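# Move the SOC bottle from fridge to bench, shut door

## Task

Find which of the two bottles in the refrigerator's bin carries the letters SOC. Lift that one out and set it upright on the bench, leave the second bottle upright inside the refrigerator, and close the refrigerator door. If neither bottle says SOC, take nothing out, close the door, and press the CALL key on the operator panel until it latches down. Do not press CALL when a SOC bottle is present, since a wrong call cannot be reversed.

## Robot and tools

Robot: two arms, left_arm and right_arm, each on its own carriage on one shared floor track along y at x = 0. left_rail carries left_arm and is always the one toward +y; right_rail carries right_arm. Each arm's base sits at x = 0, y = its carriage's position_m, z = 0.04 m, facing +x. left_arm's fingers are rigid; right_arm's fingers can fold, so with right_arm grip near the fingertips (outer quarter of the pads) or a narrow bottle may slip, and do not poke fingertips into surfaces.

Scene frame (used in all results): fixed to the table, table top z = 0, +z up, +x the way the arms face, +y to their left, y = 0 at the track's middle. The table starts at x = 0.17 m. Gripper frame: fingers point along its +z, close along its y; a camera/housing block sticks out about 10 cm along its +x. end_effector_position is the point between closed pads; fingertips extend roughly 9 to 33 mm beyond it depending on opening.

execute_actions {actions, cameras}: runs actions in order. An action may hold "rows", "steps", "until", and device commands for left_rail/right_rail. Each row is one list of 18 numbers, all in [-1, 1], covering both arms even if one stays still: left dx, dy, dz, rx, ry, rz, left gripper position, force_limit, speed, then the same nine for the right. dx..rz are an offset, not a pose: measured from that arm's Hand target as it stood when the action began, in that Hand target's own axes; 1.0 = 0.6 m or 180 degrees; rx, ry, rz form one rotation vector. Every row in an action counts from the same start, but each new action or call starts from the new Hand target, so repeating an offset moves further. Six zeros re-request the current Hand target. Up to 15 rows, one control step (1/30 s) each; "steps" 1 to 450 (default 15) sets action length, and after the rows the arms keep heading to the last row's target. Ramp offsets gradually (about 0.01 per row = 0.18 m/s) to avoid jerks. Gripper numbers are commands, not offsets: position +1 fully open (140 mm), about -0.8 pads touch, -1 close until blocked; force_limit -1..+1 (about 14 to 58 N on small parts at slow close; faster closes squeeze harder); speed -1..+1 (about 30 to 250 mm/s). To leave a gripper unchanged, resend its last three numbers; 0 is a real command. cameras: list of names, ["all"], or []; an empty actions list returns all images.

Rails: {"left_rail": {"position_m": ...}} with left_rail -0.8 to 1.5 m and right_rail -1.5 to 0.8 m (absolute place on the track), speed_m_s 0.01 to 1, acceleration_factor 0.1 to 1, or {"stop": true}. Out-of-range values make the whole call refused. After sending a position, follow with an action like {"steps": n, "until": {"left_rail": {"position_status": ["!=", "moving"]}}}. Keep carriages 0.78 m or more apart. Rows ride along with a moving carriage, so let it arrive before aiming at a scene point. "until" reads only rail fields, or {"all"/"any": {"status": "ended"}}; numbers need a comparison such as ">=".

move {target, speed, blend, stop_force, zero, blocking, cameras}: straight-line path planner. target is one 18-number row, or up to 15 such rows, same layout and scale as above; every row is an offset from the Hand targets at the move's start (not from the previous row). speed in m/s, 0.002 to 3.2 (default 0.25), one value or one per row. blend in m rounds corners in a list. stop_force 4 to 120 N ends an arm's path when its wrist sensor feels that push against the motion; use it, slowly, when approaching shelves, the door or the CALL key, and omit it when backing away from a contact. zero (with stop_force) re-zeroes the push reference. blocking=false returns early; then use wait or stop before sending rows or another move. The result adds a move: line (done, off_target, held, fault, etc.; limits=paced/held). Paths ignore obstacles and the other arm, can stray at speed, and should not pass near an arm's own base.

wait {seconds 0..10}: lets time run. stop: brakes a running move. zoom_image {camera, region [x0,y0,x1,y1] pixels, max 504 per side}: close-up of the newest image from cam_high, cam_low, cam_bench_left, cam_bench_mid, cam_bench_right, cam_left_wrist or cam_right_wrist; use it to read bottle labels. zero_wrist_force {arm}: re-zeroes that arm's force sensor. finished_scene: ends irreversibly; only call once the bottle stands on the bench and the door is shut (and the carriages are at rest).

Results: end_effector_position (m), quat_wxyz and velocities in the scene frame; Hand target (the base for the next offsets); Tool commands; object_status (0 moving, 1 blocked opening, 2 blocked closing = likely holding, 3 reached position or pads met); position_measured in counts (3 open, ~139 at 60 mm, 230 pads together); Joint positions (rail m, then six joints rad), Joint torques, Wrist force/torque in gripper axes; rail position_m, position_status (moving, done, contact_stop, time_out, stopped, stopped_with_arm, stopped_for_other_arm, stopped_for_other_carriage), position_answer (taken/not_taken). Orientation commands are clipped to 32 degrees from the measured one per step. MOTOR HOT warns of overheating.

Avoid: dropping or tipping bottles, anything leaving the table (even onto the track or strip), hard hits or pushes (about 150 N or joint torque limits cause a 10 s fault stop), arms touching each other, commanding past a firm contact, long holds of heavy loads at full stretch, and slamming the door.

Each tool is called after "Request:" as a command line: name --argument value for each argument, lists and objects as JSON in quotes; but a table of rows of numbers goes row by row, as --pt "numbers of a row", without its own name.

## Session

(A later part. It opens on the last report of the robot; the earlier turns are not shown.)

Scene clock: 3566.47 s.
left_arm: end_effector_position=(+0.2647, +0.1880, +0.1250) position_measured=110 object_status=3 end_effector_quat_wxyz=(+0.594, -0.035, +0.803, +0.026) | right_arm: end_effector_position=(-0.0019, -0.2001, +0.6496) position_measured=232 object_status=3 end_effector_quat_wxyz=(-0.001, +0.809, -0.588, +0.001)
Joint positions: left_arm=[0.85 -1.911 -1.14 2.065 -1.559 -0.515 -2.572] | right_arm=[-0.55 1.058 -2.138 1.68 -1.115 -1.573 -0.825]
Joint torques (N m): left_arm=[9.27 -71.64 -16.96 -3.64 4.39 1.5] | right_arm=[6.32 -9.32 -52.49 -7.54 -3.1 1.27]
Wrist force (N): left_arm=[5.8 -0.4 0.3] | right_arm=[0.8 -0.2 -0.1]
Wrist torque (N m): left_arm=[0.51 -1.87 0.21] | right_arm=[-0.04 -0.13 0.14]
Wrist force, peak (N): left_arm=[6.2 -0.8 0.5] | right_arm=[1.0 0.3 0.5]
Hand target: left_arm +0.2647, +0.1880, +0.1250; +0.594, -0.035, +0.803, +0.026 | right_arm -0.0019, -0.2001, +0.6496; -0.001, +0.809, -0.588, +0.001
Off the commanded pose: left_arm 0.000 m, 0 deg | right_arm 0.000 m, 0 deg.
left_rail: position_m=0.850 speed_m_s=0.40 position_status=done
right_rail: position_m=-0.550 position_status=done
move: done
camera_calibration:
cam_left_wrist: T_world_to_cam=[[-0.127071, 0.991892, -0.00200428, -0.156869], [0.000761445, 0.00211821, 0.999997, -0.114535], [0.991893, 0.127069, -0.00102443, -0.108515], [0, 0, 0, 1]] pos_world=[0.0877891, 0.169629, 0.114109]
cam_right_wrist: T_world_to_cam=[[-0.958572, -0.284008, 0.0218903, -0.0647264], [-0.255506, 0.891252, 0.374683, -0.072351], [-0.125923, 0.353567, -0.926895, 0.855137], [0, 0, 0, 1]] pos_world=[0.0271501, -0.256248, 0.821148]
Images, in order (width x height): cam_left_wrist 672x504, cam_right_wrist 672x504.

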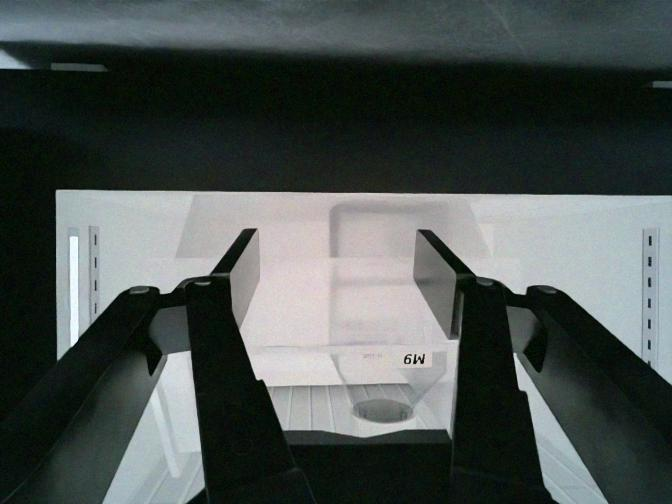

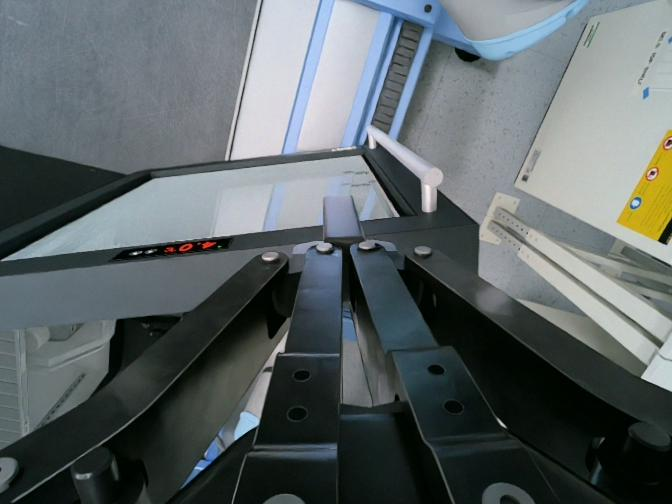

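Request:
move --pt "-0.0267 -0.0003 0.0876 0 0 0 0.15 -1 -1 0 0 0 0 0 0 -1 -1 -0.5" --pt "0.0406 0.0007 -0.2754 0 0 0 0.15 -1 -1 0 0 0 0 0 0 -1 -1 -0.5" --pt "-0.1411 -0.0773 -0.478 0 0 0 0.15 -1 -1 0 0 0 0 0 0 -1 -1 -0.5" --speed '[0.03,0.1,0.15]' --blend '[0,0.03,0]' --stop_force 20 --cameras '["cam_left_wrist", "cam_right_wrist"]'

Scene clock: 3598.13 s.
left_arm: end_effector_position=(+0.3115, +0.1920, +0.1250) position_measured=110 object_status=3 end_effector_quat_wxyz=(+0.594, -0.035, +0.803, +0.026) | right_arm: end_effector_position=(-0.0019, -0.2001, +0.6496) position_measured=232 object_status=3 end_effector_quat_wxyz=(-0.001, +0.809, -0.588, +0.001)
Joint positions: left_arm=[0.85 -1.846 -1.147 2.093 -1.656 -0.464 -2.487] | right_arm=[-0.55 1.058 -2.138 1.68 -1.115 -1.573 -0.825]
Joint torques (N m): left_arm=[-2.63 -51.7 -37.45 0.03 1.39 -2.73] | right_arm=[3.98 -8.95 -51.79 -7.47 -2.9 1.22]
Wrist force (N): left_arm=[14.6 4.8 -15.5] | right_arm=[0.3 0.0 0.4]
Wrist torque (N m): left_arm=[1.05 -1.79 0.78] | right_arm=[-0.02 -0.03 0.13]
Wrist force, peak (N): left_arm=[21.9 9.6 -43.3] | right_arm=[0.7 0.7 0.9]
Hand target: left_arm +0.3115, +0.1920, +0.1250; +0.594, -0.035, +0.803, +0.026 (not the last commanded pose) | right_arm -0.0019, -0.2001, +0.6496; -0.001, +0.809, -0.588, +0.001
Off the commanded pose: left_arm 0.342 m, 0 deg | right_arm 0.000 m, 0 deg.
left_rail: position_m=0.850 speed_m_s=0.40 position_status=done
right_rail: position_m=-0.550 position_status=done
move: contact (left_arm); path passed 0 of 3 targets
camera_calibration:
cam_left_wrist: T_world_to_cam=[[-0.12717, 0.991879, -0.00193064, -0.154797], [0.000670974, 0.00203247, 0.999998, -0.114452], [0.991881, 0.127168, -0.000923994, -0.155359], [0, 0, 0, 1]] pos_world=[0.134489, 0.17353, 0.11401]
cam_right_wrist: T_world_to_cam=[[-0.958572, -0.284008, 0.0218903, -0.0647264], [-0.255506, 0.891252, 0.374683, -0.072351], [-0.125923, 0.353567, -0.926895, 0.855137], [0, 0, 0, 1]] pos_world=[0.0271501, -0.256248, 0.821148]
Images, in order (width x height): cam_left_wrist 672x504, cam_right_wrist 672x504.

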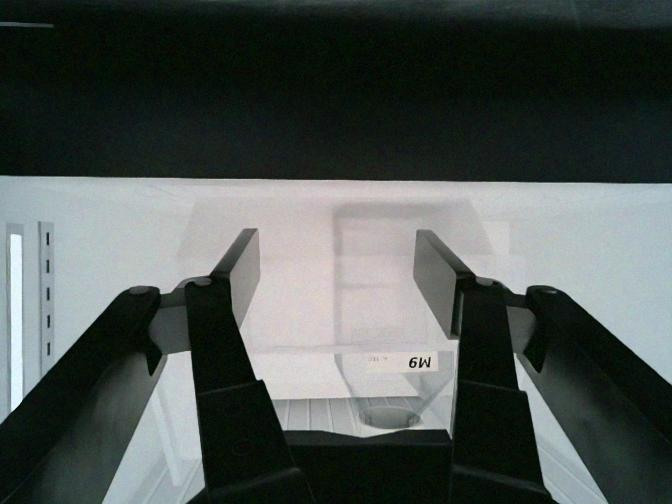

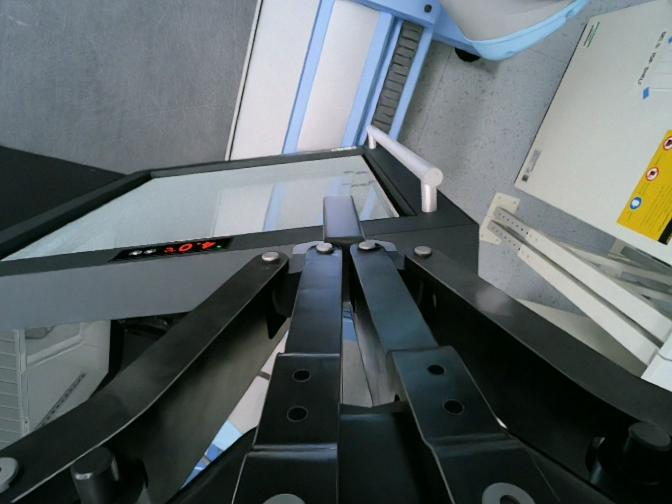

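Request:
move --pt "0.0635 0.0008 -0.3502 0 0 0 0.15 -1 -1 0 0 0 0 0 0 -1 -1 -0.5" --pt "-0.1183 -0.0771 -0.5528 0 0 0 0.15 -1 -1 0 0 0 0 0 0 -1 -1 -0.5" --speed '[0.08,0.15]' --blend '[0.03,0]' --cameras '["cam_left_wrist", "cam_right_wrist"]'

Scene clock: 3620.93 s.
left_arm: end_effector_position=(+0.0202, +0.1199, +0.2896) position_measured=110 object_status=3 end_effector_quat_wxyz=(+0.594, -0.035, +0.803, +0.026) | right_arm: end_effector_position=(-0.0019, -0.2001, +0.6496) position_measured=232 object_status=3 end_effector_quat_wxyz=(-0.001, +0.809, -0.588, +0.001)
Joint positions: left_arm=[0.85 -2.167 -1.151 1.669 -0.968 -0.736 -2.798] | right_arm=[-0.55 1.058 -2.138 1.68 -1.115 -1.573 -0.825]
Joint torques (N m): left_arm=[-16.3 -61.72 -47.64 1.6 -2.24 -2.34] | right_arm=[5.83 -9.67 -52.38 -7.5 -2.95 1.17]
Wrist force (N): left_arm=[4.2 0.2 1.9] | right_arm=[0.5 -0.1 0.4]
Wrist torque (N m): left_arm=[0.42 -1.57 0.40] | right_arm=[-0.01 -0.06 0.13]
Wrist force, peak (N): left_arm=[15.0 4.9 -15.6] | right_arm=[0.8 0.5 0.6]
Hand target: left_arm +0.0201, +0.1199, +0.2897; +0.594, -0.035, +0.803, +0.026 | right_arm -0.0019, -0.2001, +0.6496; -0.001, +0.809, -0.588, +0.001
Off the commanded pose: left_arm 0.000 m, 0 deg | right_arm 0.000 m, 0 deg.
left_rail: position_m=0.850 speed_m_s=0.40 position_status=done
right_rail: position_m=-0.550 position_status=done
move: done
camera_calibration:
cam_left_wrist: T_world_to_cam=[[-0.12717, 0.991879, -0.00193064, -0.120109], [0.000670974, 0.00203247, 0.999998, -0.27881], [0.991881, 0.127168, -0.000923994, 0.142884], [0, 0, 0, 1]] pos_world=[-0.156811, 0.10153, 0.27871]
cam_right_wrist: T_world_to_cam=[[-0.958572, -0.284008, 0.0218903, -0.0647264], [-0.255506, 0.891252, 0.374683, -0.072351], [-0.125923, 0.353567, -0.926895, 0.855137], [0, 0, 0, 1]] pos_world=[0.0271501, -0.256248, 0.821148]
Images, in order (width x height): cam_left_wrist 672x504, cam_right_wrist 672x504.

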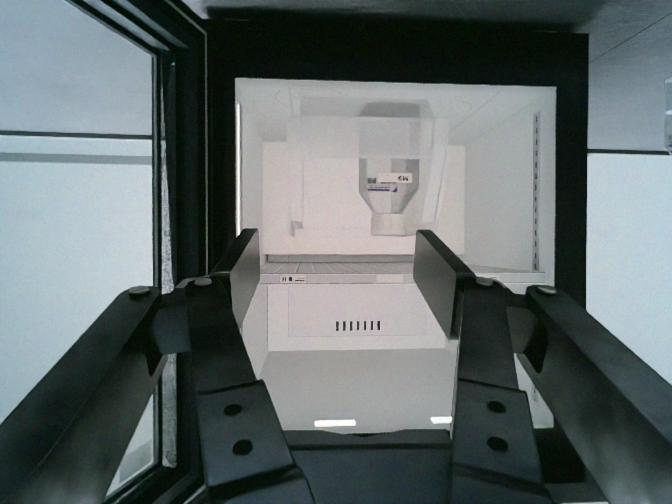

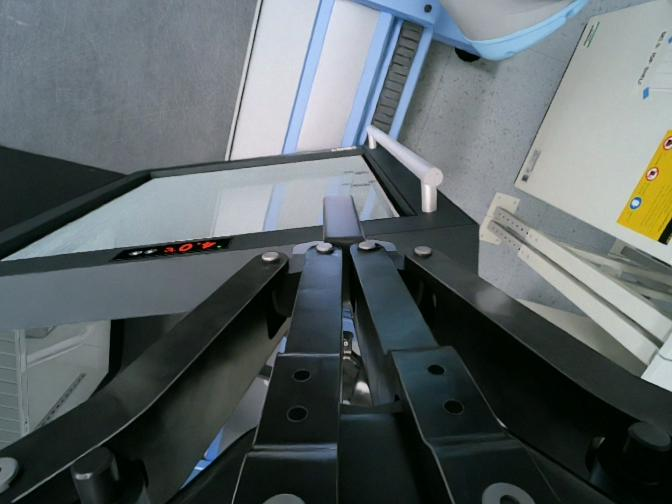

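Request:
zoom_image --camera "cam_left_wrist" --region '[230, 60, 570, 270]'

Scaled by 1.482 from the camera's 672x504 image, which has a finer 960x720 frame.

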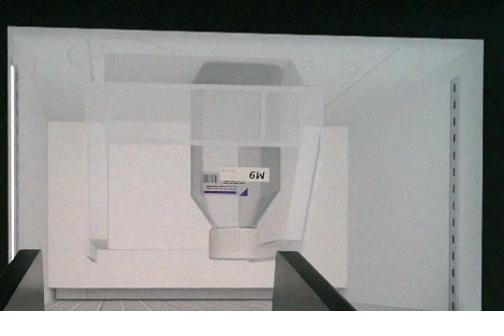

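Request:
execute_actions --actions '[{"left_rail": {"position_m": 1.45, "speed_m_s": 0.4}, "steps": 150, "until": {"left_rail": {"position_status": ["!=", "moving"]}}}]'

Scene clock: 3755.77 s.
left_arm: end_effector_position=(+0.0201, +0.7199, +0.2897) position_measured=110 object_status=3 end_effector_quat_wxyz=(+0.594, -0.035, +0.803, +0.026) | right_arm: end_effector_position=(-0.0019, -0.2001, +0.6496) position_measured=232 object_status=3 end_effector_quat_wxyz=(-0.001, +0.809, -0.588, +0.001)
Joint positions: left_arm=[1.45 -2.167 -1.15 1.669 -0.968 -0.736 -2.798] | right_arm=[-0.55 1.058 -2.138 1.68 -1.115 -1.573 -0.825]
Joint torques (N m): left_arm=[-11.54 -79.67 -34.83 -0.46 -0.52 -2.22] | right_arm=[4.11 -11.17 -52.38 -7.35 -3.01 1.47]
Wrist force (N): left_arm=[3.8 0.3 1.7] | right_arm=[0.4 0.4 0.0]
Wrist torque (N m): left_arm=[0.42 -1.49 0.40] | right_arm=[0.09 -0.06 0.13]
Wrist force, peak (N): left_arm=[4.6 0.3 1.7] | right_arm=[0.6 0.5 1.0]
Hand target: left_arm +0.0201, +0.7199, +0.2897; +0.594, -0.035, +0.803, +0.026 | right_arm -0.0019, -0.2001, +0.6496; -0.001, +0.809, -0.588, +0.001
Tool commands: left_gripper/position=+0.15 left_gripper/force_limit=-1.0 left_gripper/speed=-1.0 right_gripper/position=-1.0 right_gripper/force_limit=-1.0 right_gripper/speed=-0.5
Off the commanded pose: left_arm 0.000 m, 0 deg | right_arm 0.000 m, 0 deg.
left_rail: position_m=1.450 speed_m_s=0.40 position_status=done
right_rail: position_m=-0.550 position_status=done

Request:
move --pt "0 0 0 0 0 0 0.15 -1 -1 0 0 0.286 0 0 0 -1 -1 -0.5" --pt "0 0 0 0 0 0 0.15 -1 -1 -0.0607 0.0025 0.286 0 0 0.0056 -1 -1 -0.5" --speed '[0.15,0.03]' --blend '[0.01,0]' --cameras '["cam_right_wrist", "cam_bench_mid"]'

Scene clock: 3793.60 s.
left_arm: end_effector_position=(+0.0201, +0.7199, +0.2897) position_measured=110 object_status=3 end_effector_quat_wxyz=(+0.594, -0.035, +0.803, +0.026) | right_arm: end_effector_position=(-0.0140, -0.1659, +0.4780) position_measured=232 object_status=3 end_effector_quat_wxyz=(-0.001, +0.803, -0.595, +0.001)
Joint positions: left_arm=[1.45 -2.167 -1.15 1.669 -0.968 -0.736 -2.798] | right_arm=[-0.55 1.14 -2.163 2.006 -1.416 -1.573 -0.726]
Joint torques (N m): left_arm=[7.29 -80.45 -29.02 -1.58 2.97 -1.63] | right_arm=[9.34 11.64 -55.27 -7.78 -2.98 2.8]
Wrist force (N): left_arm=[3.8 0.1 1.7] | right_arm=[0.3 -0.2 0.1]
Wrist torque (N m): left_arm=[0.39 -1.48 0.41] | right_arm=[-0.06 -0.03 -0.01]
Wrist force, peak (N): left_arm=[4.6 0.3 1.8] | right_arm=[3.4 0.3 -0.3]
Hand target: left_arm +0.0201, +0.7199, +0.2897; +0.594, -0.035, +0.803, +0.026 | right_arm -0.0140, -0.1658, +0.4780; -0.001, +0.803, -0.596, +0.001
Off the commanded pose: left_arm 0.000 m, 0 deg | right_arm 0.000 m, 0 deg.
left_rail: position_m=1.450 speed_m_s=0.40 position_status=done
right_rail: position_m=-0.550 position_status=done
move: done
camera_calibration:
cam_right_wrist: T_world_to_cam=[[-0.963412, -0.267129, 0.0218904, -0.0600901], [-0.239807, 0.895583, 0.374731, -0.0407549], [-0.119706, 0.355771, -0.926875, 0.682897], [0, 0, 0, 1]] pos_world=[0.0140822, -0.222508, 0.649548]
Images, in order (width x height): cam_bench_mid 672x504, cam_right_wrist 672x504.

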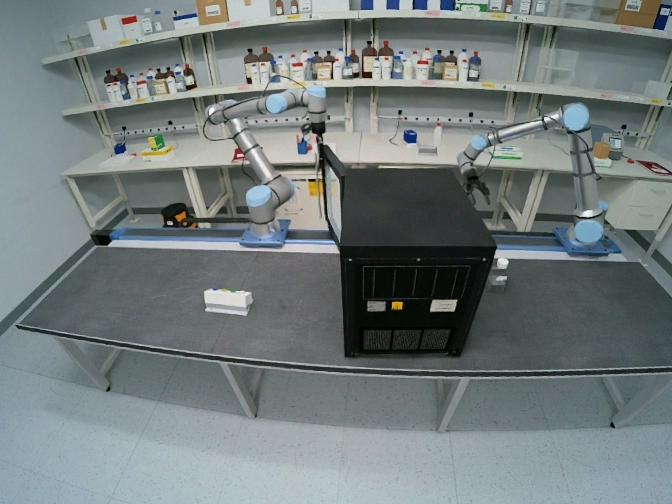

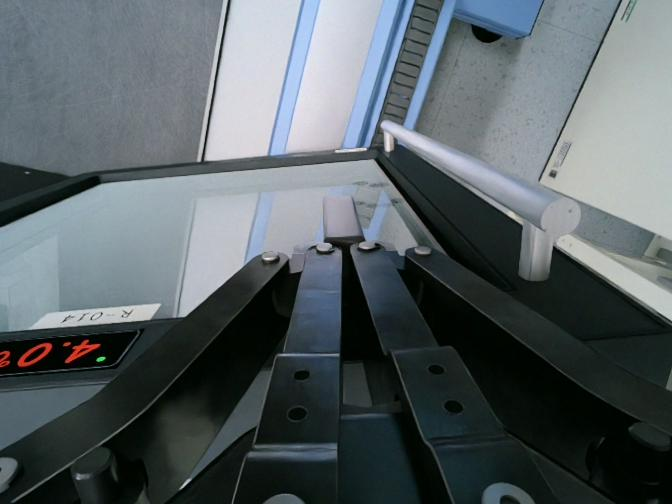

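Request:
move --pt "0 0 0 0 0 0 0.15 -1 -1 -0.0629 0.0081 0 0 0 0.0333 -1 -1 -0.5" --pt "0 0 0 0 0 0 0.15 -1 -1 -0.1576 0.0062 0 0 0 0.0833 -1 -1 -0.5" --pt "0 0 0 0 0 0 0.15 -1 -1 -0.2509 -0.0104 0 0 0 0.1333 -1 -1 -0.5" --pt "0 0 0 0 0 0 0.15 -1 -1 -0.3405 -0.0415 0 0 0 0.1833 -1 -1 -0.5" --pt "0 0 0 0 0 0 0.15 -1 -1 -0.424 -0.0862 0 0 0 0.2333 -1 -1 -0.5" --pt "0 0 0 0 0 0 0.15 -1 -1 -0.4996 -0.1434 0 0 0 0.2833 -1 -1 -0.5" --pt "0 0 0 0 0 0 0.15 -1 -1 -0.5653 -0.2117 0 0 0 0.3333 -1 -1 -0.5" --pt "0 0 0 0 0 0 0.15 -1 -1 -0.6194 -0.2895 0 0 0 0.3833 -1 -1 -0.5" --speed '[0.03,0.08,0.11,0.11,0.11,0.11,0.08,0.05]' --blend '[0.01,0.01,0.01,0.01,0.01,0.01,0.01,0]' --stop_force 40 --cameras '["cam_right_wrist", "cam_bench_mid"]'

Scene clock: 3851.57 s.
left_arm: end_effector_position=(+0.0201, +0.7199, +0.2897) position_measured=110 object_status=3 end_effector_quat_wxyz=(+0.594, -0.035, +0.803, +0.026) | right_arm: end_effector_position=(+0.0442, +0.2403, +0.4783) position_measured=232 object_status=3 end_effector_quat_wxyz=(+0.002, -0.325, +0.946, +0.000)
Joint positions: left_arm=[1.45 -2.167 -1.15 1.669 -0.968 -0.736 -2.798] | right_arm=[-0.55 1.294 -1.439 1.455 -1.588 -1.574 0.633]
Joint torques (N m): left_arm=[8.28 -81.5 -28.62 -1.6 2.6 -0.66] | right_arm=[-10.69 -55.02 -57.03 -2.73 -2.81 2.44]
Wrist force (N): left_arm=[4.3 0.3 1.8] | right_arm=[0.3 0.4 0.0]
Wrist torque (N m): left_arm=[0.43 -1.59 0.40] | right_arm=[0.09 -0.04 0.02]
Wrist force, peak (N): left_arm=[4.6 0.1 1.9] | right_arm=[1.2 -0.3 0.7]
Hand target: left_arm +0.0201, +0.7199, +0.2897; +0.594, -0.035, +0.803, +0.026 | right_arm +0.0442, +0.2403, +0.4783; +0.002, -0.325, +0.946, +0.000
Off the commanded pose: left_arm 0.000 m, 0 deg | right_arm 0.000 m, 0 deg.
left_rail: position_m=1.450 speed_m_s=0.40 position_status=done
right_rail: position_m=-0.550 position_status=done
move: done
camera_calibration:
cam_right_wrist: T_world_to_cam=[[-0.594722, 0.80359, 0.0234182, -0.169946], [0.749495, 0.54368, 0.377717, -0.351199], [0.290798, 0.242188, -0.925625, 0.554232], [0, 0, 0, 1]] pos_world=[0.000981719, 0.193278, 0.649645]
Images, in order (width x height): cam_bench_mid 672x504, cam_right_wrist 672x504.

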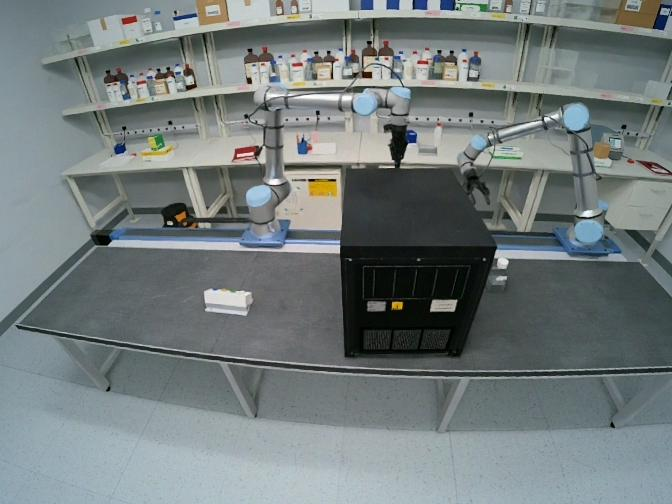

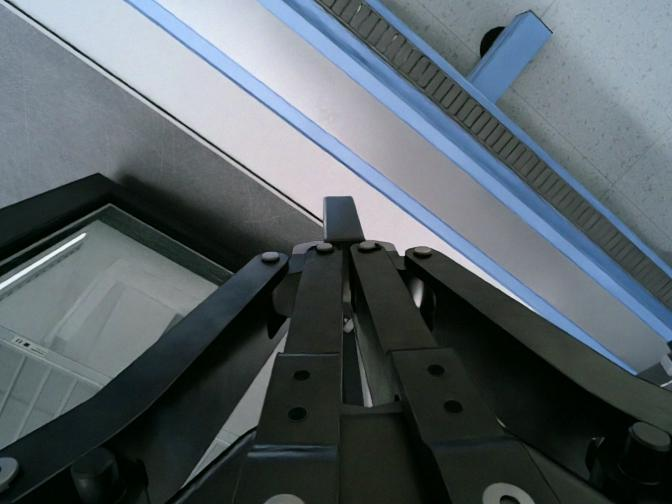

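Request:
zoom_image --camera "cam_right_wrist" --region '[0, 120, 340, 504]'

Scaled by 1.312 from the camera's 672x504 image, which has a finer 960x720 frame.

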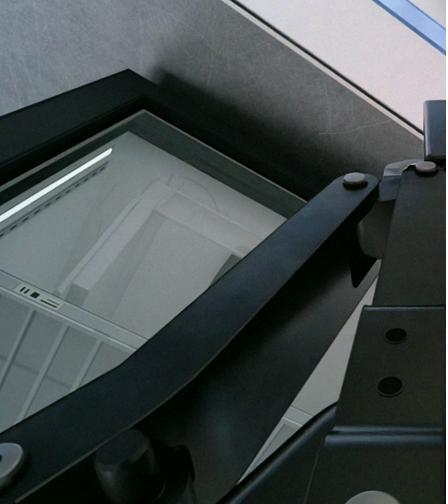

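Request:
move --pt "0 0 0 0 0 0 0.15 -1 -1 -0.083 0.009 0 0 0 0.0444 -1 -1 -0.5" --pt "0 0 0 0 0 0 0.15 -1 -1 -0.1776 0.0039 0 0 0 0.0944 -1 -1 -0.5" --pt "0 0 0 0 0 0 0.15 -1 -1 -0.2704 -0.0159 0 0 0 0.1444 -1 -1 -0.5" --speed '[0.1,0.1,0.06]' --blend '[0.01,0.01,0]' --stop_force 30 --cameras '["cam_right_wrist", "cam_bench_mid"]'

Scene clock: 3935.50 s.
left_arm: end_effector_position=(+0.0201, +0.7199, +0.2897) position_measured=110 object_status=3 end_effector_quat_wxyz=(+0.594, -0.035, +0.803, +0.026) | right_arm: end_effector_position=(+0.1780, +0.3324, +0.4788) position_measured=232 object_status=3 end_effector_quat_wxyz=(+0.002, -0.104, +0.995, +0.000)
Joint positions: left_arm=[1.45 -2.167 -1.15 1.669 -0.968 -0.736 -2.798] | right_arm=[-0.55 1.178 -1.253 1.224 -1.543 -1.573 0.97]
Joint torques (N m): left_arm=[8.32 -79.89 -28.84 -1.47 2.85 0.05] | right_arm=[-10.74 -71.81 -56.59 -3.14 -0.95 2.8]
Wrist force (N): left_arm=[4.2 0.7 1.7] | right_arm=[-0.1 0.3 0.3]
Wrist torque (N m): left_arm=[0.50 -1.57 0.40] | right_arm=[0.04 0.05 -0.01]
Wrist force, peak (N): left_arm=[4.7 0.4 1.6] | right_arm=[-0.1 1.0 0.6]
Hand target: left_arm +0.0201, +0.7199, +0.2897; +0.594, -0.035, +0.803, +0.026 | right_arm +0.1780, +0.3324, +0.4788; +0.002, -0.104, +0.995, +0.000
Off the commanded pose: left_arm 0.000 m, 0 deg | right_arm 0.000 m, 0 deg.
left_rail: position_m=1.450 speed_m_s=0.40 position_status=done
right_rail: position_m=-0.550 position_status=done
move: done
camera_calibration:
cam_right_wrist: T_world_to_cam=[[-0.182426, 0.982909, 0.0247056, -0.298015], [0.911917, 0.159749, 0.378004, -0.403199], [0.367597, 0.0914874, -0.925474, 0.529747], [0, 0, 0, 1]] pos_world=[0.118585, 0.308867, 0.65004]
Images, in order (width x height): cam_bench_mid 672x504, cam_right_wrist 672x504.

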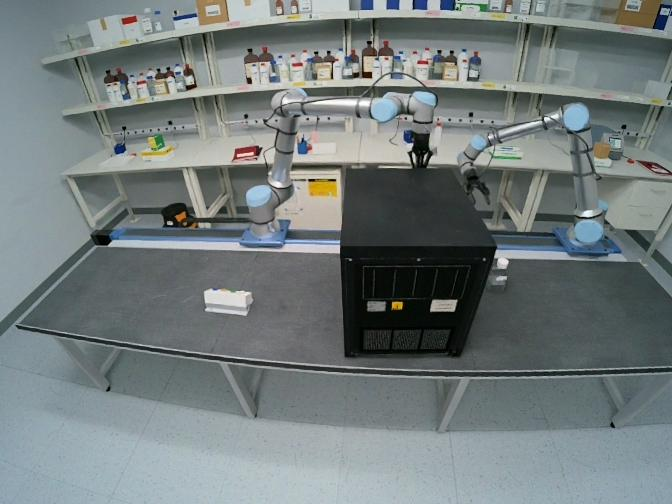

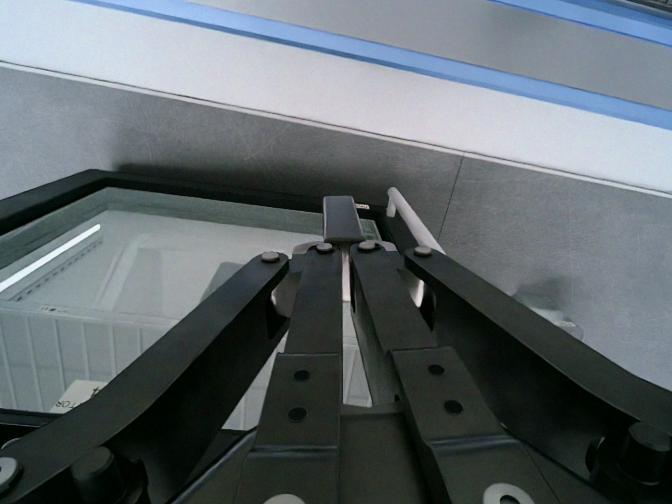

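Request:
zoom_image --camera "cam_right_wrist" --region '[0, 130, 250, 330]'

Request:
zoom_image --camera "cam_right_wrist" --region '[330, 150, 580, 350]'

Scaled by 2.016 from the camera's 672x504 image, which has a finer 960x720 frame.

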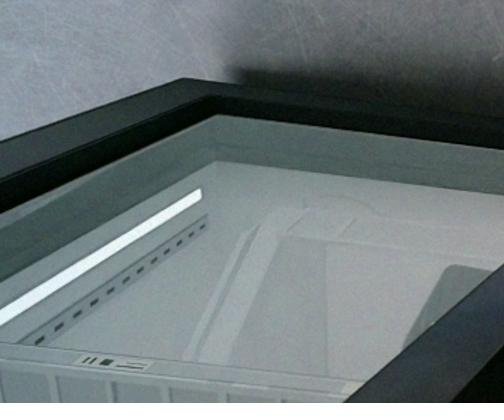

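Scaled by 2.016 from the camera's 672x504 image, which has a finer 960x720 frame.

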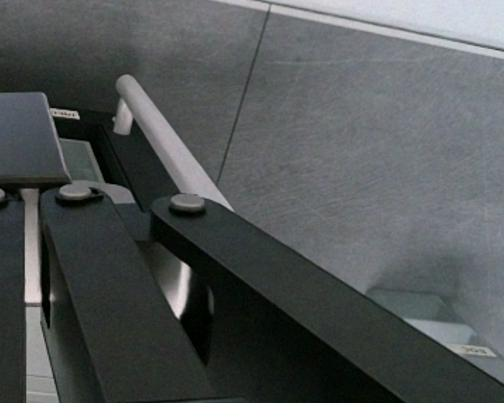

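Request:
move --pt "0 0 0 0 0 0 0.15 -1 -1 -0.0659 -0.0104 0 0 0 0 -1 -1 -0.5" --pt "0 0 0 0 0 0 0.15 -1 -1 -0.1648 -0.0259 0 0 0 0 -1 -1 -0.5" --speed '[0.05,0.015]' --blend '[0.01,0]' --stop_force 20 --cameras '["cam_right_wrist"]'

Scene clock: 3986.20 s.
left_arm: end_effector_position=(+0.0201, +0.7199, +0.2897) position_measured=110 object_status=3 end_effector_quat_wxyz=(+0.594, -0.035, +0.803, +0.026) | right_arm: end_effector_position=(+0.2507, +0.3362, +0.4790) position_measured=232 object_status=3 end_effector_quat_wxyz=(+0.002, -0.104, +0.995, +0.000)
Joint positions: left_arm=[1.45 -2.167 -1.15 1.669 -0.968 -0.736 -2.798] | right_arm=[-0.55 1.106 -1.216 1.173 -1.53 -1.573 0.898]
Joint torques (N m): left_arm=[7.92 -79.93 -28.95 -1.61 2.75 -0.1] | right_arm=[-6.2 -94.76 -38.62 -8.83 -6.94 1.92]
Wrist force (N): left_arm=[4.4 0.2 2.0] | right_arm=[18.1 2.3 -7.4]
Wrist torque (N m): left_arm=[0.40 -1.62 0.40] | right_arm=[0.47 -1.64 0.86]
Wrist force, peak (N): left_arm=[4.7 -0.1 1.7] | right_arm=[32.3 1.4 -5.7]
Hand target: left_arm +0.0201, +0.7199, +0.2897; +0.594, -0.035, +0.803, +0.026 | right_arm +0.2507, +0.3362, +0.4790; +0.002, -0.104, +0.995, +0.000 (not the last commanded pose)
Off the commanded pose: left_arm 0.000 m, 0 deg | right_arm 0.027 m, 0 deg.
left_rail: position_m=1.450 speed_m_s=0.40 position_status=done
right_rail: position_m=-0.550 position_status=done
move: contact (right_arm); path passed 1 of 2 targets
camera_calibration:
cam_right_wrist: T_world_to_cam=[[-0.182426, 0.982909, 0.0247056, -0.288474], [0.911917, 0.159749, 0.378004, -0.470269], [0.367597, 0.0914874, -0.925474, 0.502823], [0, 0, 0, 1]] pos_world=[0.191385, 0.312667, 0.65024]
Images, in order (width x height): cam_right_wrist 672x504.

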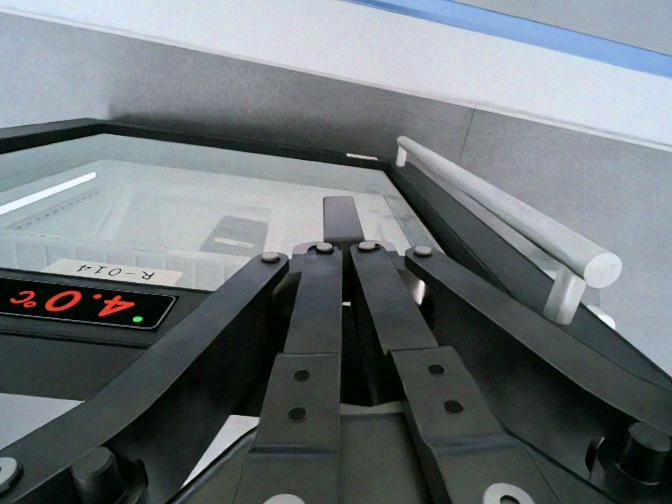

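Request:
zoom_image --camera "cam_right_wrist" --region '[0, 260, 280, 504]'

Request:
zoom_image --camera "cam_right_wrist" --region '[520, 220, 672, 400]'

Scaled by 1.800 from the camera's 672x504 image, which has a finer 960x720 frame.

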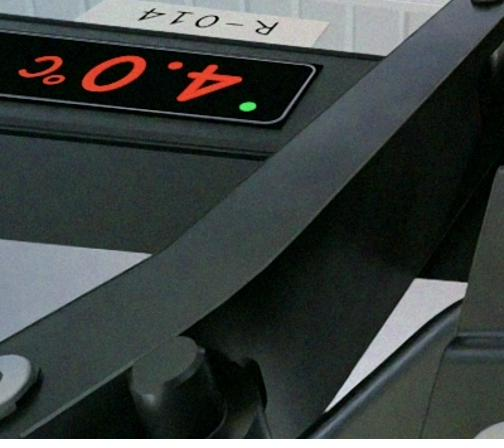

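Scaled by 2.800 from the camera's 672x504 image, which has a finer 960x720 frame.

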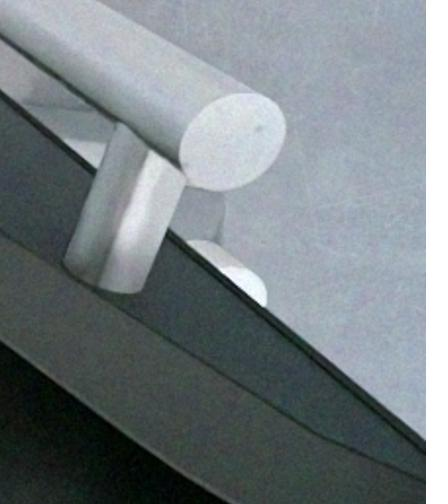

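Request:
move --pt "0 0 0 0 0 0 0.15 -1 -1 0.1318 0.0207 0 0 0 0 -1 -1 -0.5" --pt "0 0 0 0 0 0 0.15 -1 -1 0.3573 -0.0714 -0.3683 0 0 0.0667 -1 -1 -0.5" --speed '[0.06,0.2]' --blend '[0.03,0]' --cameras '["cam_right_wrist", "cam_high"]'

Scene clock: 4042.83 s.
left_arm: end_effector_position=(+0.0201, +0.7199, +0.2897) position_measured=110 object_status=3 end_effector_quat_wxyz=(+0.594, -0.035, +0.803, +0.026) | right_arm: end_effector_position=(+0.0492, +0.2499, +0.6993) position_measured=232 object_status=3 end_effector_quat_wxyz=(+0.001, +0.001, +1.000, +0.000)
Joint positions: left_arm=[1.45 -2.167 -1.15 1.669 -0.968 -0.736 -2.798] | right_arm=[-0.55 1.292 -1.348 0.95 -1.174 -1.574 1.293]
Joint torques (N m): left_arm=[8.47 -80.45 -28.67 -1.61 2.61 -0.13] | right_arm=[10 -58.54 -52.34 -2.79 -3.42 2.64]
Wrist force (N): left_arm=[4.1 0.1 1.5] | right_arm=[-0.2 -0.6 0.4]
Wrist torque (N m): left_arm=[0.38 -1.56 0.40] | right_arm=[-0.13 0.06 0.00]
Wrist force, peak (N): left_arm=[4.6 0.2 2.1] | right_arm=[18.2 2.8 -7.2]
Hand target: left_arm +0.0201, +0.7199, +0.2897; +0.594, -0.035, +0.803, +0.026 | right_arm +0.0492, +0.2499, +0.6993; +0.001, +0.001, +1.000, +0.000
Off the commanded pose: left_arm 0.000 m, 0 deg | right_arm 0.000 m, 0 deg.
left_rail: position_m=1.450 speed_m_s=0.40 position_status=done
right_rail: position_m=-0.550 position_status=done
move: done
camera_calibration:
cam_right_wrist: T_world_to_cam=[[0.0260348, 0.999337, 0.025454, -0.260778], [0.925224, -0.03373, 0.37792, -0.308213], [0.378528, 0.0137116, -0.925488, 0.807703], [0, 0, 0, 1]] pos_world=[-0.0137824, 0.239134, 0.870637]
Images, in order (width x height): cam_high 672x504, cam_right_wrist 672x504.

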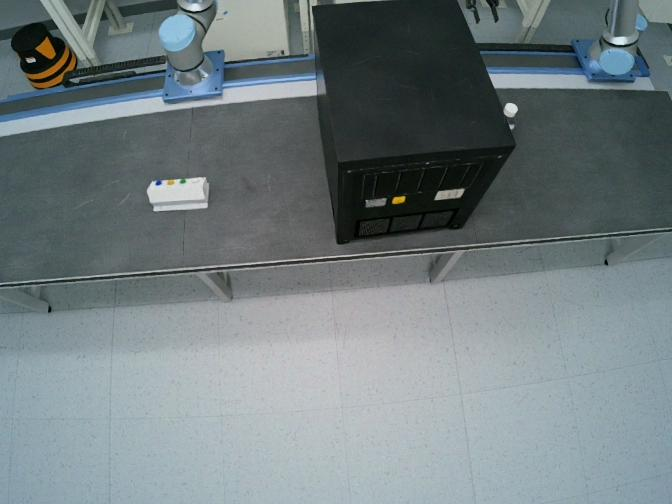

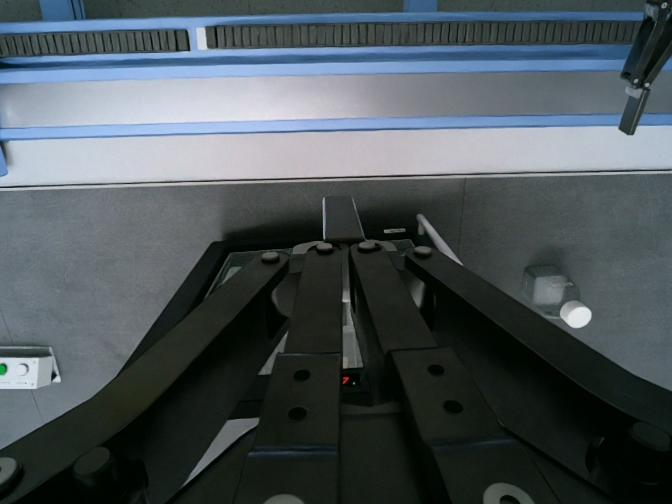

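Request:
zoom_image --camera "cam_right_wrist" --region '[100, 220, 480, 504]'

Request:
zoom_image --camera "cam_high" --region '[280, 0, 540, 180]'

Scaled by 1.326 from the camera's 672x504 image, which has a finer 960x720 frame.

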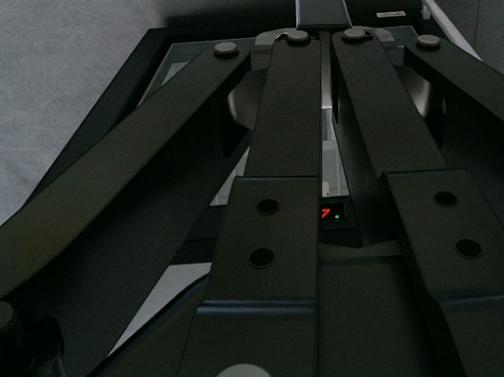

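Scaled by 1.938 from the camera's 672x504 image, which has a finer 960x720 frame.

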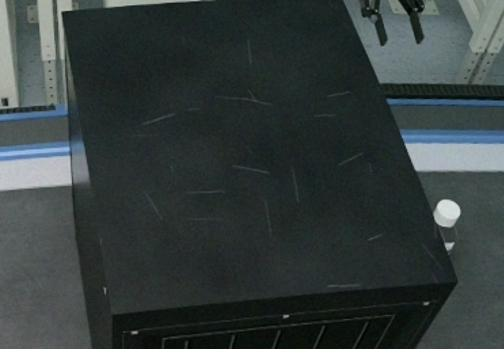

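Request:
move --target '[0,0,0,0,0,0,0.15,-1,-1,-0.5,0,0,0,0,0,-1,-1,-0.5]' --speed 0.2 --cameras '["cam_right_wrist", "cam_low"]'

Scene clock: 4133.67 s.
left_arm: end_effector_position=(+0.0201, +0.7199, +0.2897) position_measured=110 object_status=3 end_effector_quat_wxyz=(+0.594, -0.035, +0.803, +0.026) | right_arm: end_effector_position=(+0.3491, +0.2495, +0.7002) position_measured=232 object_status=3 end_effector_quat_wxyz=(+0.002, +0.001, +1.000, +0.000)
Joint positions: left_arm=[1.45 -2.167 -1.15 1.669 -0.968 -0.736 -2.798] | right_arm=[-0.55 0.959 -1.205 0.756 -1.124 -1.573 0.961]
Joint torques (N m): left_arm=[8.79 -80.77 -29.03 -1.54 2.71 -0.07] | right_arm=[-10.92 -71.72 -52.59 -2.74 3.29 -1.71]
Wrist force (N): left_arm=[4.0 0.2 1.7] | right_arm=[-0.1 -0.1 -0.2]
Wrist torque (N m): left_arm=[0.39 -1.53 0.41] | right_arm=[-0.05 0.05 0.12]
Wrist force, peak (N): left_arm=[4.7 0.3 1.8] | right_arm=[-2.8 -0.6 0.4]
Hand target: left_arm +0.0201, +0.7199, +0.2897; +0.594, -0.035, +0.803, +0.026 | right_arm +0.3492, +0.2495, +0.7002; +0.001, +0.001, +1.000, +0.000
Off the commanded pose: left_arm 0.000 m, 0 deg | right_arm 0.000 m, 0 deg.
left_rail: position_m=1.450 speed_m_s=0.40 position_status=done
right_rail: position_m=-0.550 position_status=done
move: done
camera_calibration:
cam_right_wrist: T_world_to_cam=[[0.0260724, 0.999338, 0.0253615, -0.268039], [0.925223, -0.0337297, 0.377923, -0.586047], [0.378528, 0.0136117, -0.92549, 0.695048], [0, 0, 0, 1]] pos_world=[0.286117, 0.238634, 0.871538]
Images, in order (width x height): cam_low 672x504, cam_right_wrist 672x504.

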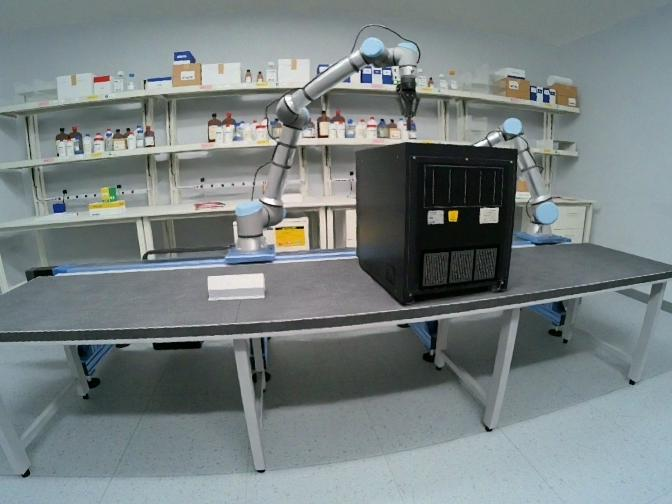

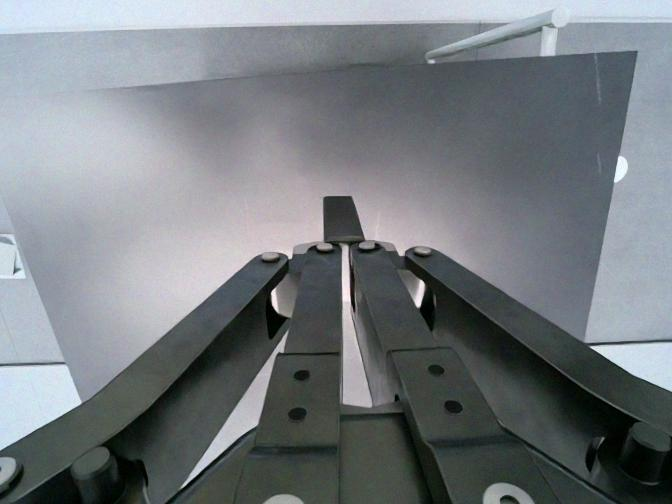

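Request:
zoom_image --camera "cam_right_wrist" --region '[380, 0, 672, 220]'

Request:
zoom_image --camera "cam_right_wrist" --region '[0, 20, 340, 240]'

Scaled by 1.726 from the camera's 672x504 image, which has a finer 960x720 frame.

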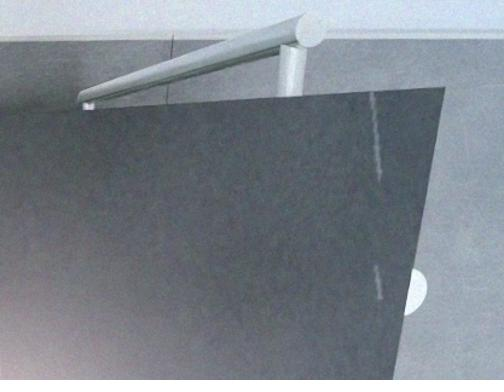

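Scaled by 1.482 from the camera's 672x504 image, which has a finer 960x720 frame.

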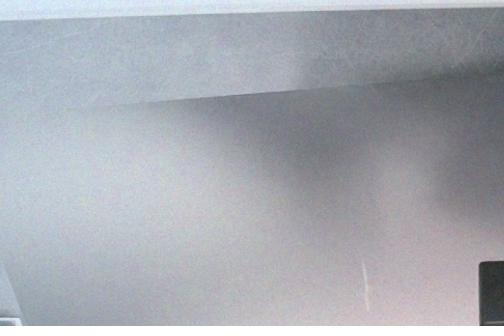

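Request:
execute_actions --actions '[]' --cameras '["cam_left_wrist", "cam_bench_mid"]'

Scene clock: 4276.53 s.
left_arm: end_effector_position=(+0.0201, +0.7199, +0.2897) position_measured=110 object_status=3 end_effector_quat_wxyz=(+0.594, -0.035, +0.803, +0.026) | right_arm: end_effector_position=(+0.3492, +0.2495, +0.7002) position_measured=232 object_status=3 end_effector_quat_wxyz=(+0.001, +0.001, +1.000, +0.000)
Joint positions: left_arm=[1.45 -2.167 -1.15 1.669 -0.968 -0.736 -2.798] | right_arm=[-0.55 0.959 -1.205 0.756 -1.124 -1.573 0.961]
Joint velocities: within noise
Joint torques (N m): left_arm=[8.06 -80.89 -29.12 -1.64 2.62 -0.1] | right_arm=[-10.08 -71.38 -52.41 -2.94 0.29 -1.57]
Wrist force (N): left_arm=[3.7 0.0 1.6] | right_arm=[-0.3 0.1 0.0]
Wrist torque (N m): left_arm=[0.37 -1.46 0.40] | right_arm=[0.00 0.08 0.12]
Wrist force, peak (N): left_arm=[4.7 0.3 2.0] | right_arm=[0.5 -0.3 0.9]
Hand target: left_arm +0.0201, +0.7199, +0.2897; +0.594, -0.035, +0.803, +0.026 | right_arm +0.3492, +0.2495, +0.7002; +0.001, +0.001, +1.000, +0.000
Tool commands: left_gripper/position=+0.15 left_gripper/force_limit=-1.0 left_gripper/speed=-1.0 right_gripper/position=-1.0 right_gripper/force_limit=-1.0 right_gripper/speed=-0.5
Off the commanded pose: left_arm 0.000 m, 0 deg | right_arm 0.000 m, 0 deg.
left_rail: position_m=1.450 speed_m_s=0.40 position_status=done
right_rail: position_m=-0.550 position_status=done
camera_calibration:
cam_left_wrist: T_world_to_cam=[[-0.12717, 0.991879, -0.00193064, -0.71515], [0.000670974, 0.00203247, 0.999998, -0.280029], [0.991881, 0.127168, -0.000923994, 0.0666953], [0, 0, 0, 1]] pos_world=[-0.156911, 0.70143, 0.27871]
Images, in order (width x height): cam_bench_mid 672x504, cam_left_wrist 672x504.

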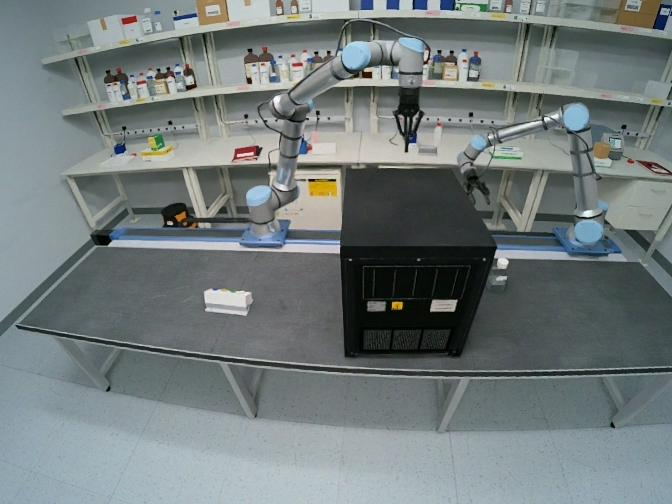

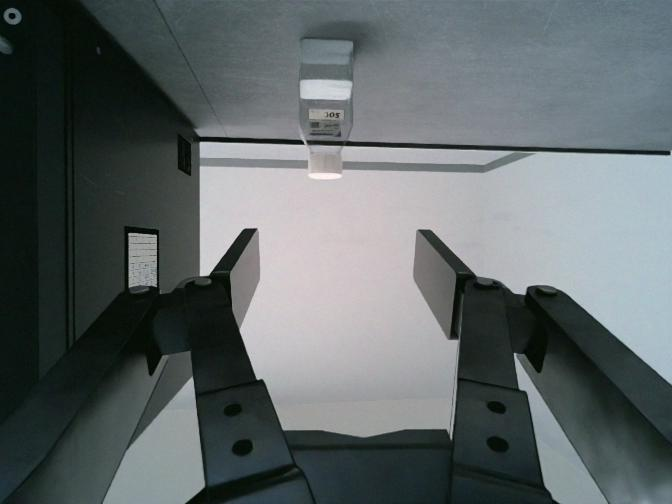

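Request:
zoom_image --camera "cam_left_wrist" --region '[0, 0, 200, 400]'

Request:
zoom_image --camera "cam_left_wrist" --region '[0, 0, 130, 130]'

Scaled by 1.260 from the camera's 672x504 image, which has a finer 960x720 frame.

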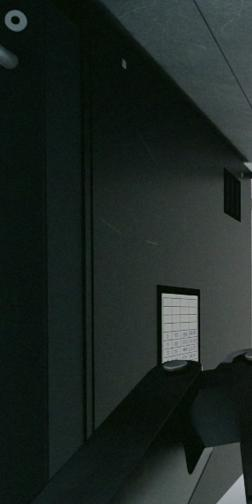

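Scaled by 3.877 from the camera's 672x504 image, which has a finer 960x720 frame.

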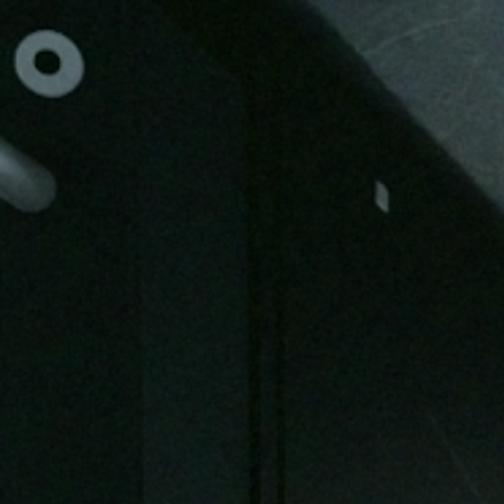

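Request:
zoom_image --camera "cam_left_wrist" --region '[25, 120, 105, 200]'

Request:
zoom_image --camera "cam_left_wrist" --region '[25, 280, 105, 360]'

Scaled by 6.300 from the camera's 672x504 image, which has a finer 960x720 frame.

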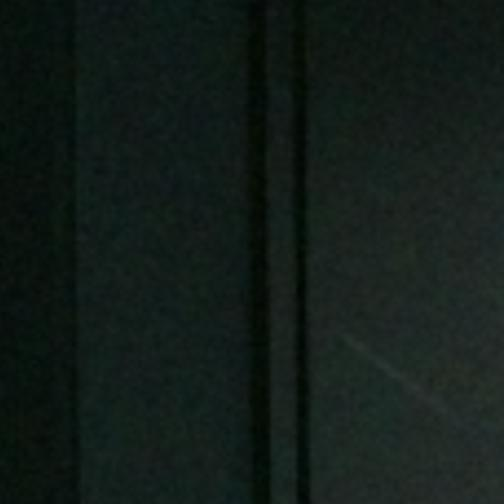

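Scaled by 6.300 from the camera's 672x504 image, which has a finer 960x720 frame.

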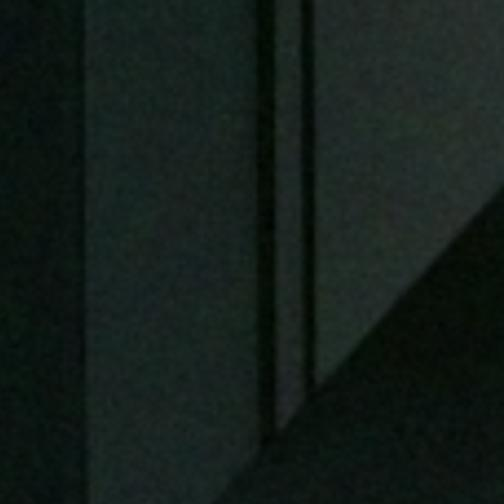

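Request:
execute_actions --actions '[{"left_rail": {"position_m": 0.95, "speed_m_s": 0.4}, "steps": 150, "until": {"left_rail": {"position_status": ["!=", "moving"]}}}]' --cameras '["cam_left_wrist", "cam_right_wrist", "cam_bench_left"]'

Scene clock: 4388.77 s.
left_arm: end_effector_position=(+0.0201, +0.2199, +0.2897) position_measured=110 object_status=3 end_effector_quat_wxyz=(+0.594, -0.035, +0.803, +0.026) | right_arm: end_effector_position=(+0.3492, +0.2495, +0.7002) position_measured=232 object_status=3 end_effector_quat_wxyz=(+0.001, +0.001, +1.000, +0.000)
Joint positions: left_arm=[0.95 -2.167 -1.15 1.669 -0.968 -0.736 -2.798] | right_arm=[-0.55 0.959 -1.205 0.756 -1.124 -1.573 0.961]
Joint torques (N m): left_arm=[3.18 -61.68 -39.75 -1.56 2.77 -0.09] | right_arm=[-9.22 -71.95 -52.19 -2.9 -2.31 -1.45]
Wrist force (N): left_arm=[4.0 0.3 1.6] | right_arm=[-0.3 -0.2 0.3]
Wrist torque (N m): left_arm=[0.42 -1.52 0.41] | right_arm=[-0.07 0.08 0.12]
Wrist force, peak (N): left_arm=[4.6 0.3 1.7] | right_arm=[-0.8 -0.3 0.7]
Hand target: left_arm +0.0201, +0.2199, +0.2897; +0.594, -0.035, +0.803, +0.026 | right_arm +0.3492, +0.2495, +0.7002; +0.001, +0.001, +1.000, +0.000
Tool commands: left_gripper/position=+0.15 left_gripper/force_limit=-1.0 left_gripper/speed=-1.0 right_gripper/position=-1.0 right_gripper/force_limit=-1.0 right_gripper/speed=-0.5
Off the commanded pose: left_arm 0.000 m, 0 deg | right_arm 0.000 m, 0 deg.
left_rail: position_m=0.950 speed_m_s=0.40 position_status=done
right_rail: position_m=-0.550 position_status=done
camera_calibration:
cam_left_wrist: T_world_to_cam=[[-0.12717, 0.991879, -0.00193064, -0.219297], [0.000670974, 0.00203247, 0.999998, -0.279013], [0.991881, 0.127168, -0.000923994, 0.130168], [0, 0, 0, 1]] pos_world=[-0.156811, 0.20153, 0.27871]
cam_right_wrist: T_world_to_cam=[[0.0260724, 0.999338, 0.0253615, -0.268039], [0.925223, -0.0337297, 0.377923, -0.586047], [0.378528, 0.0136117, -0.92549, 0.695048], [0, 0, 0, 1]] pos_world=[0.286117, 0.238634, 0.871538]
Images, in order (width x height): cam_bench_left 672x504, cam_left_wrist 672x504, cam_right_wrist 672x504.

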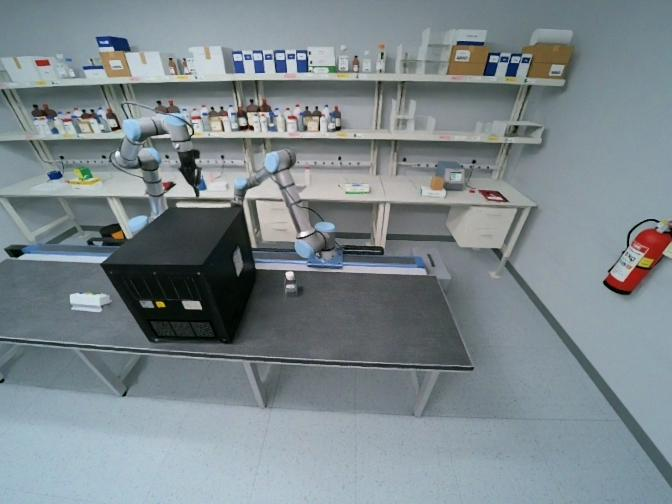

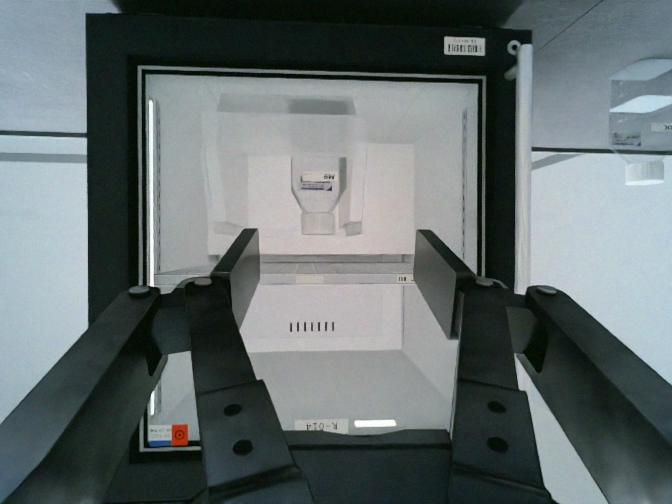

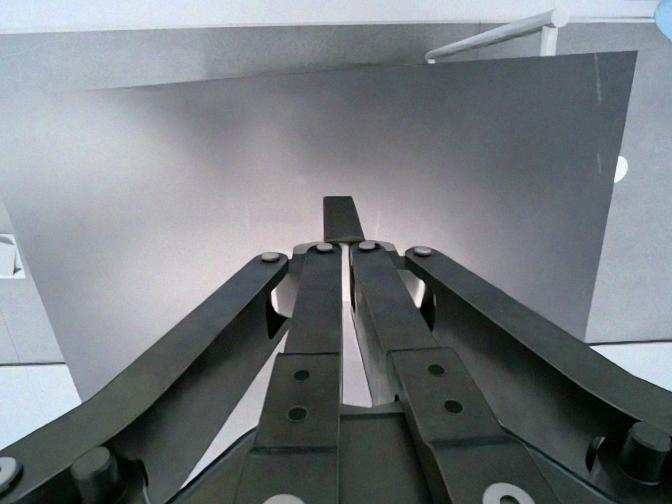

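Request:
finished_scene

The scene is finished: the task was done.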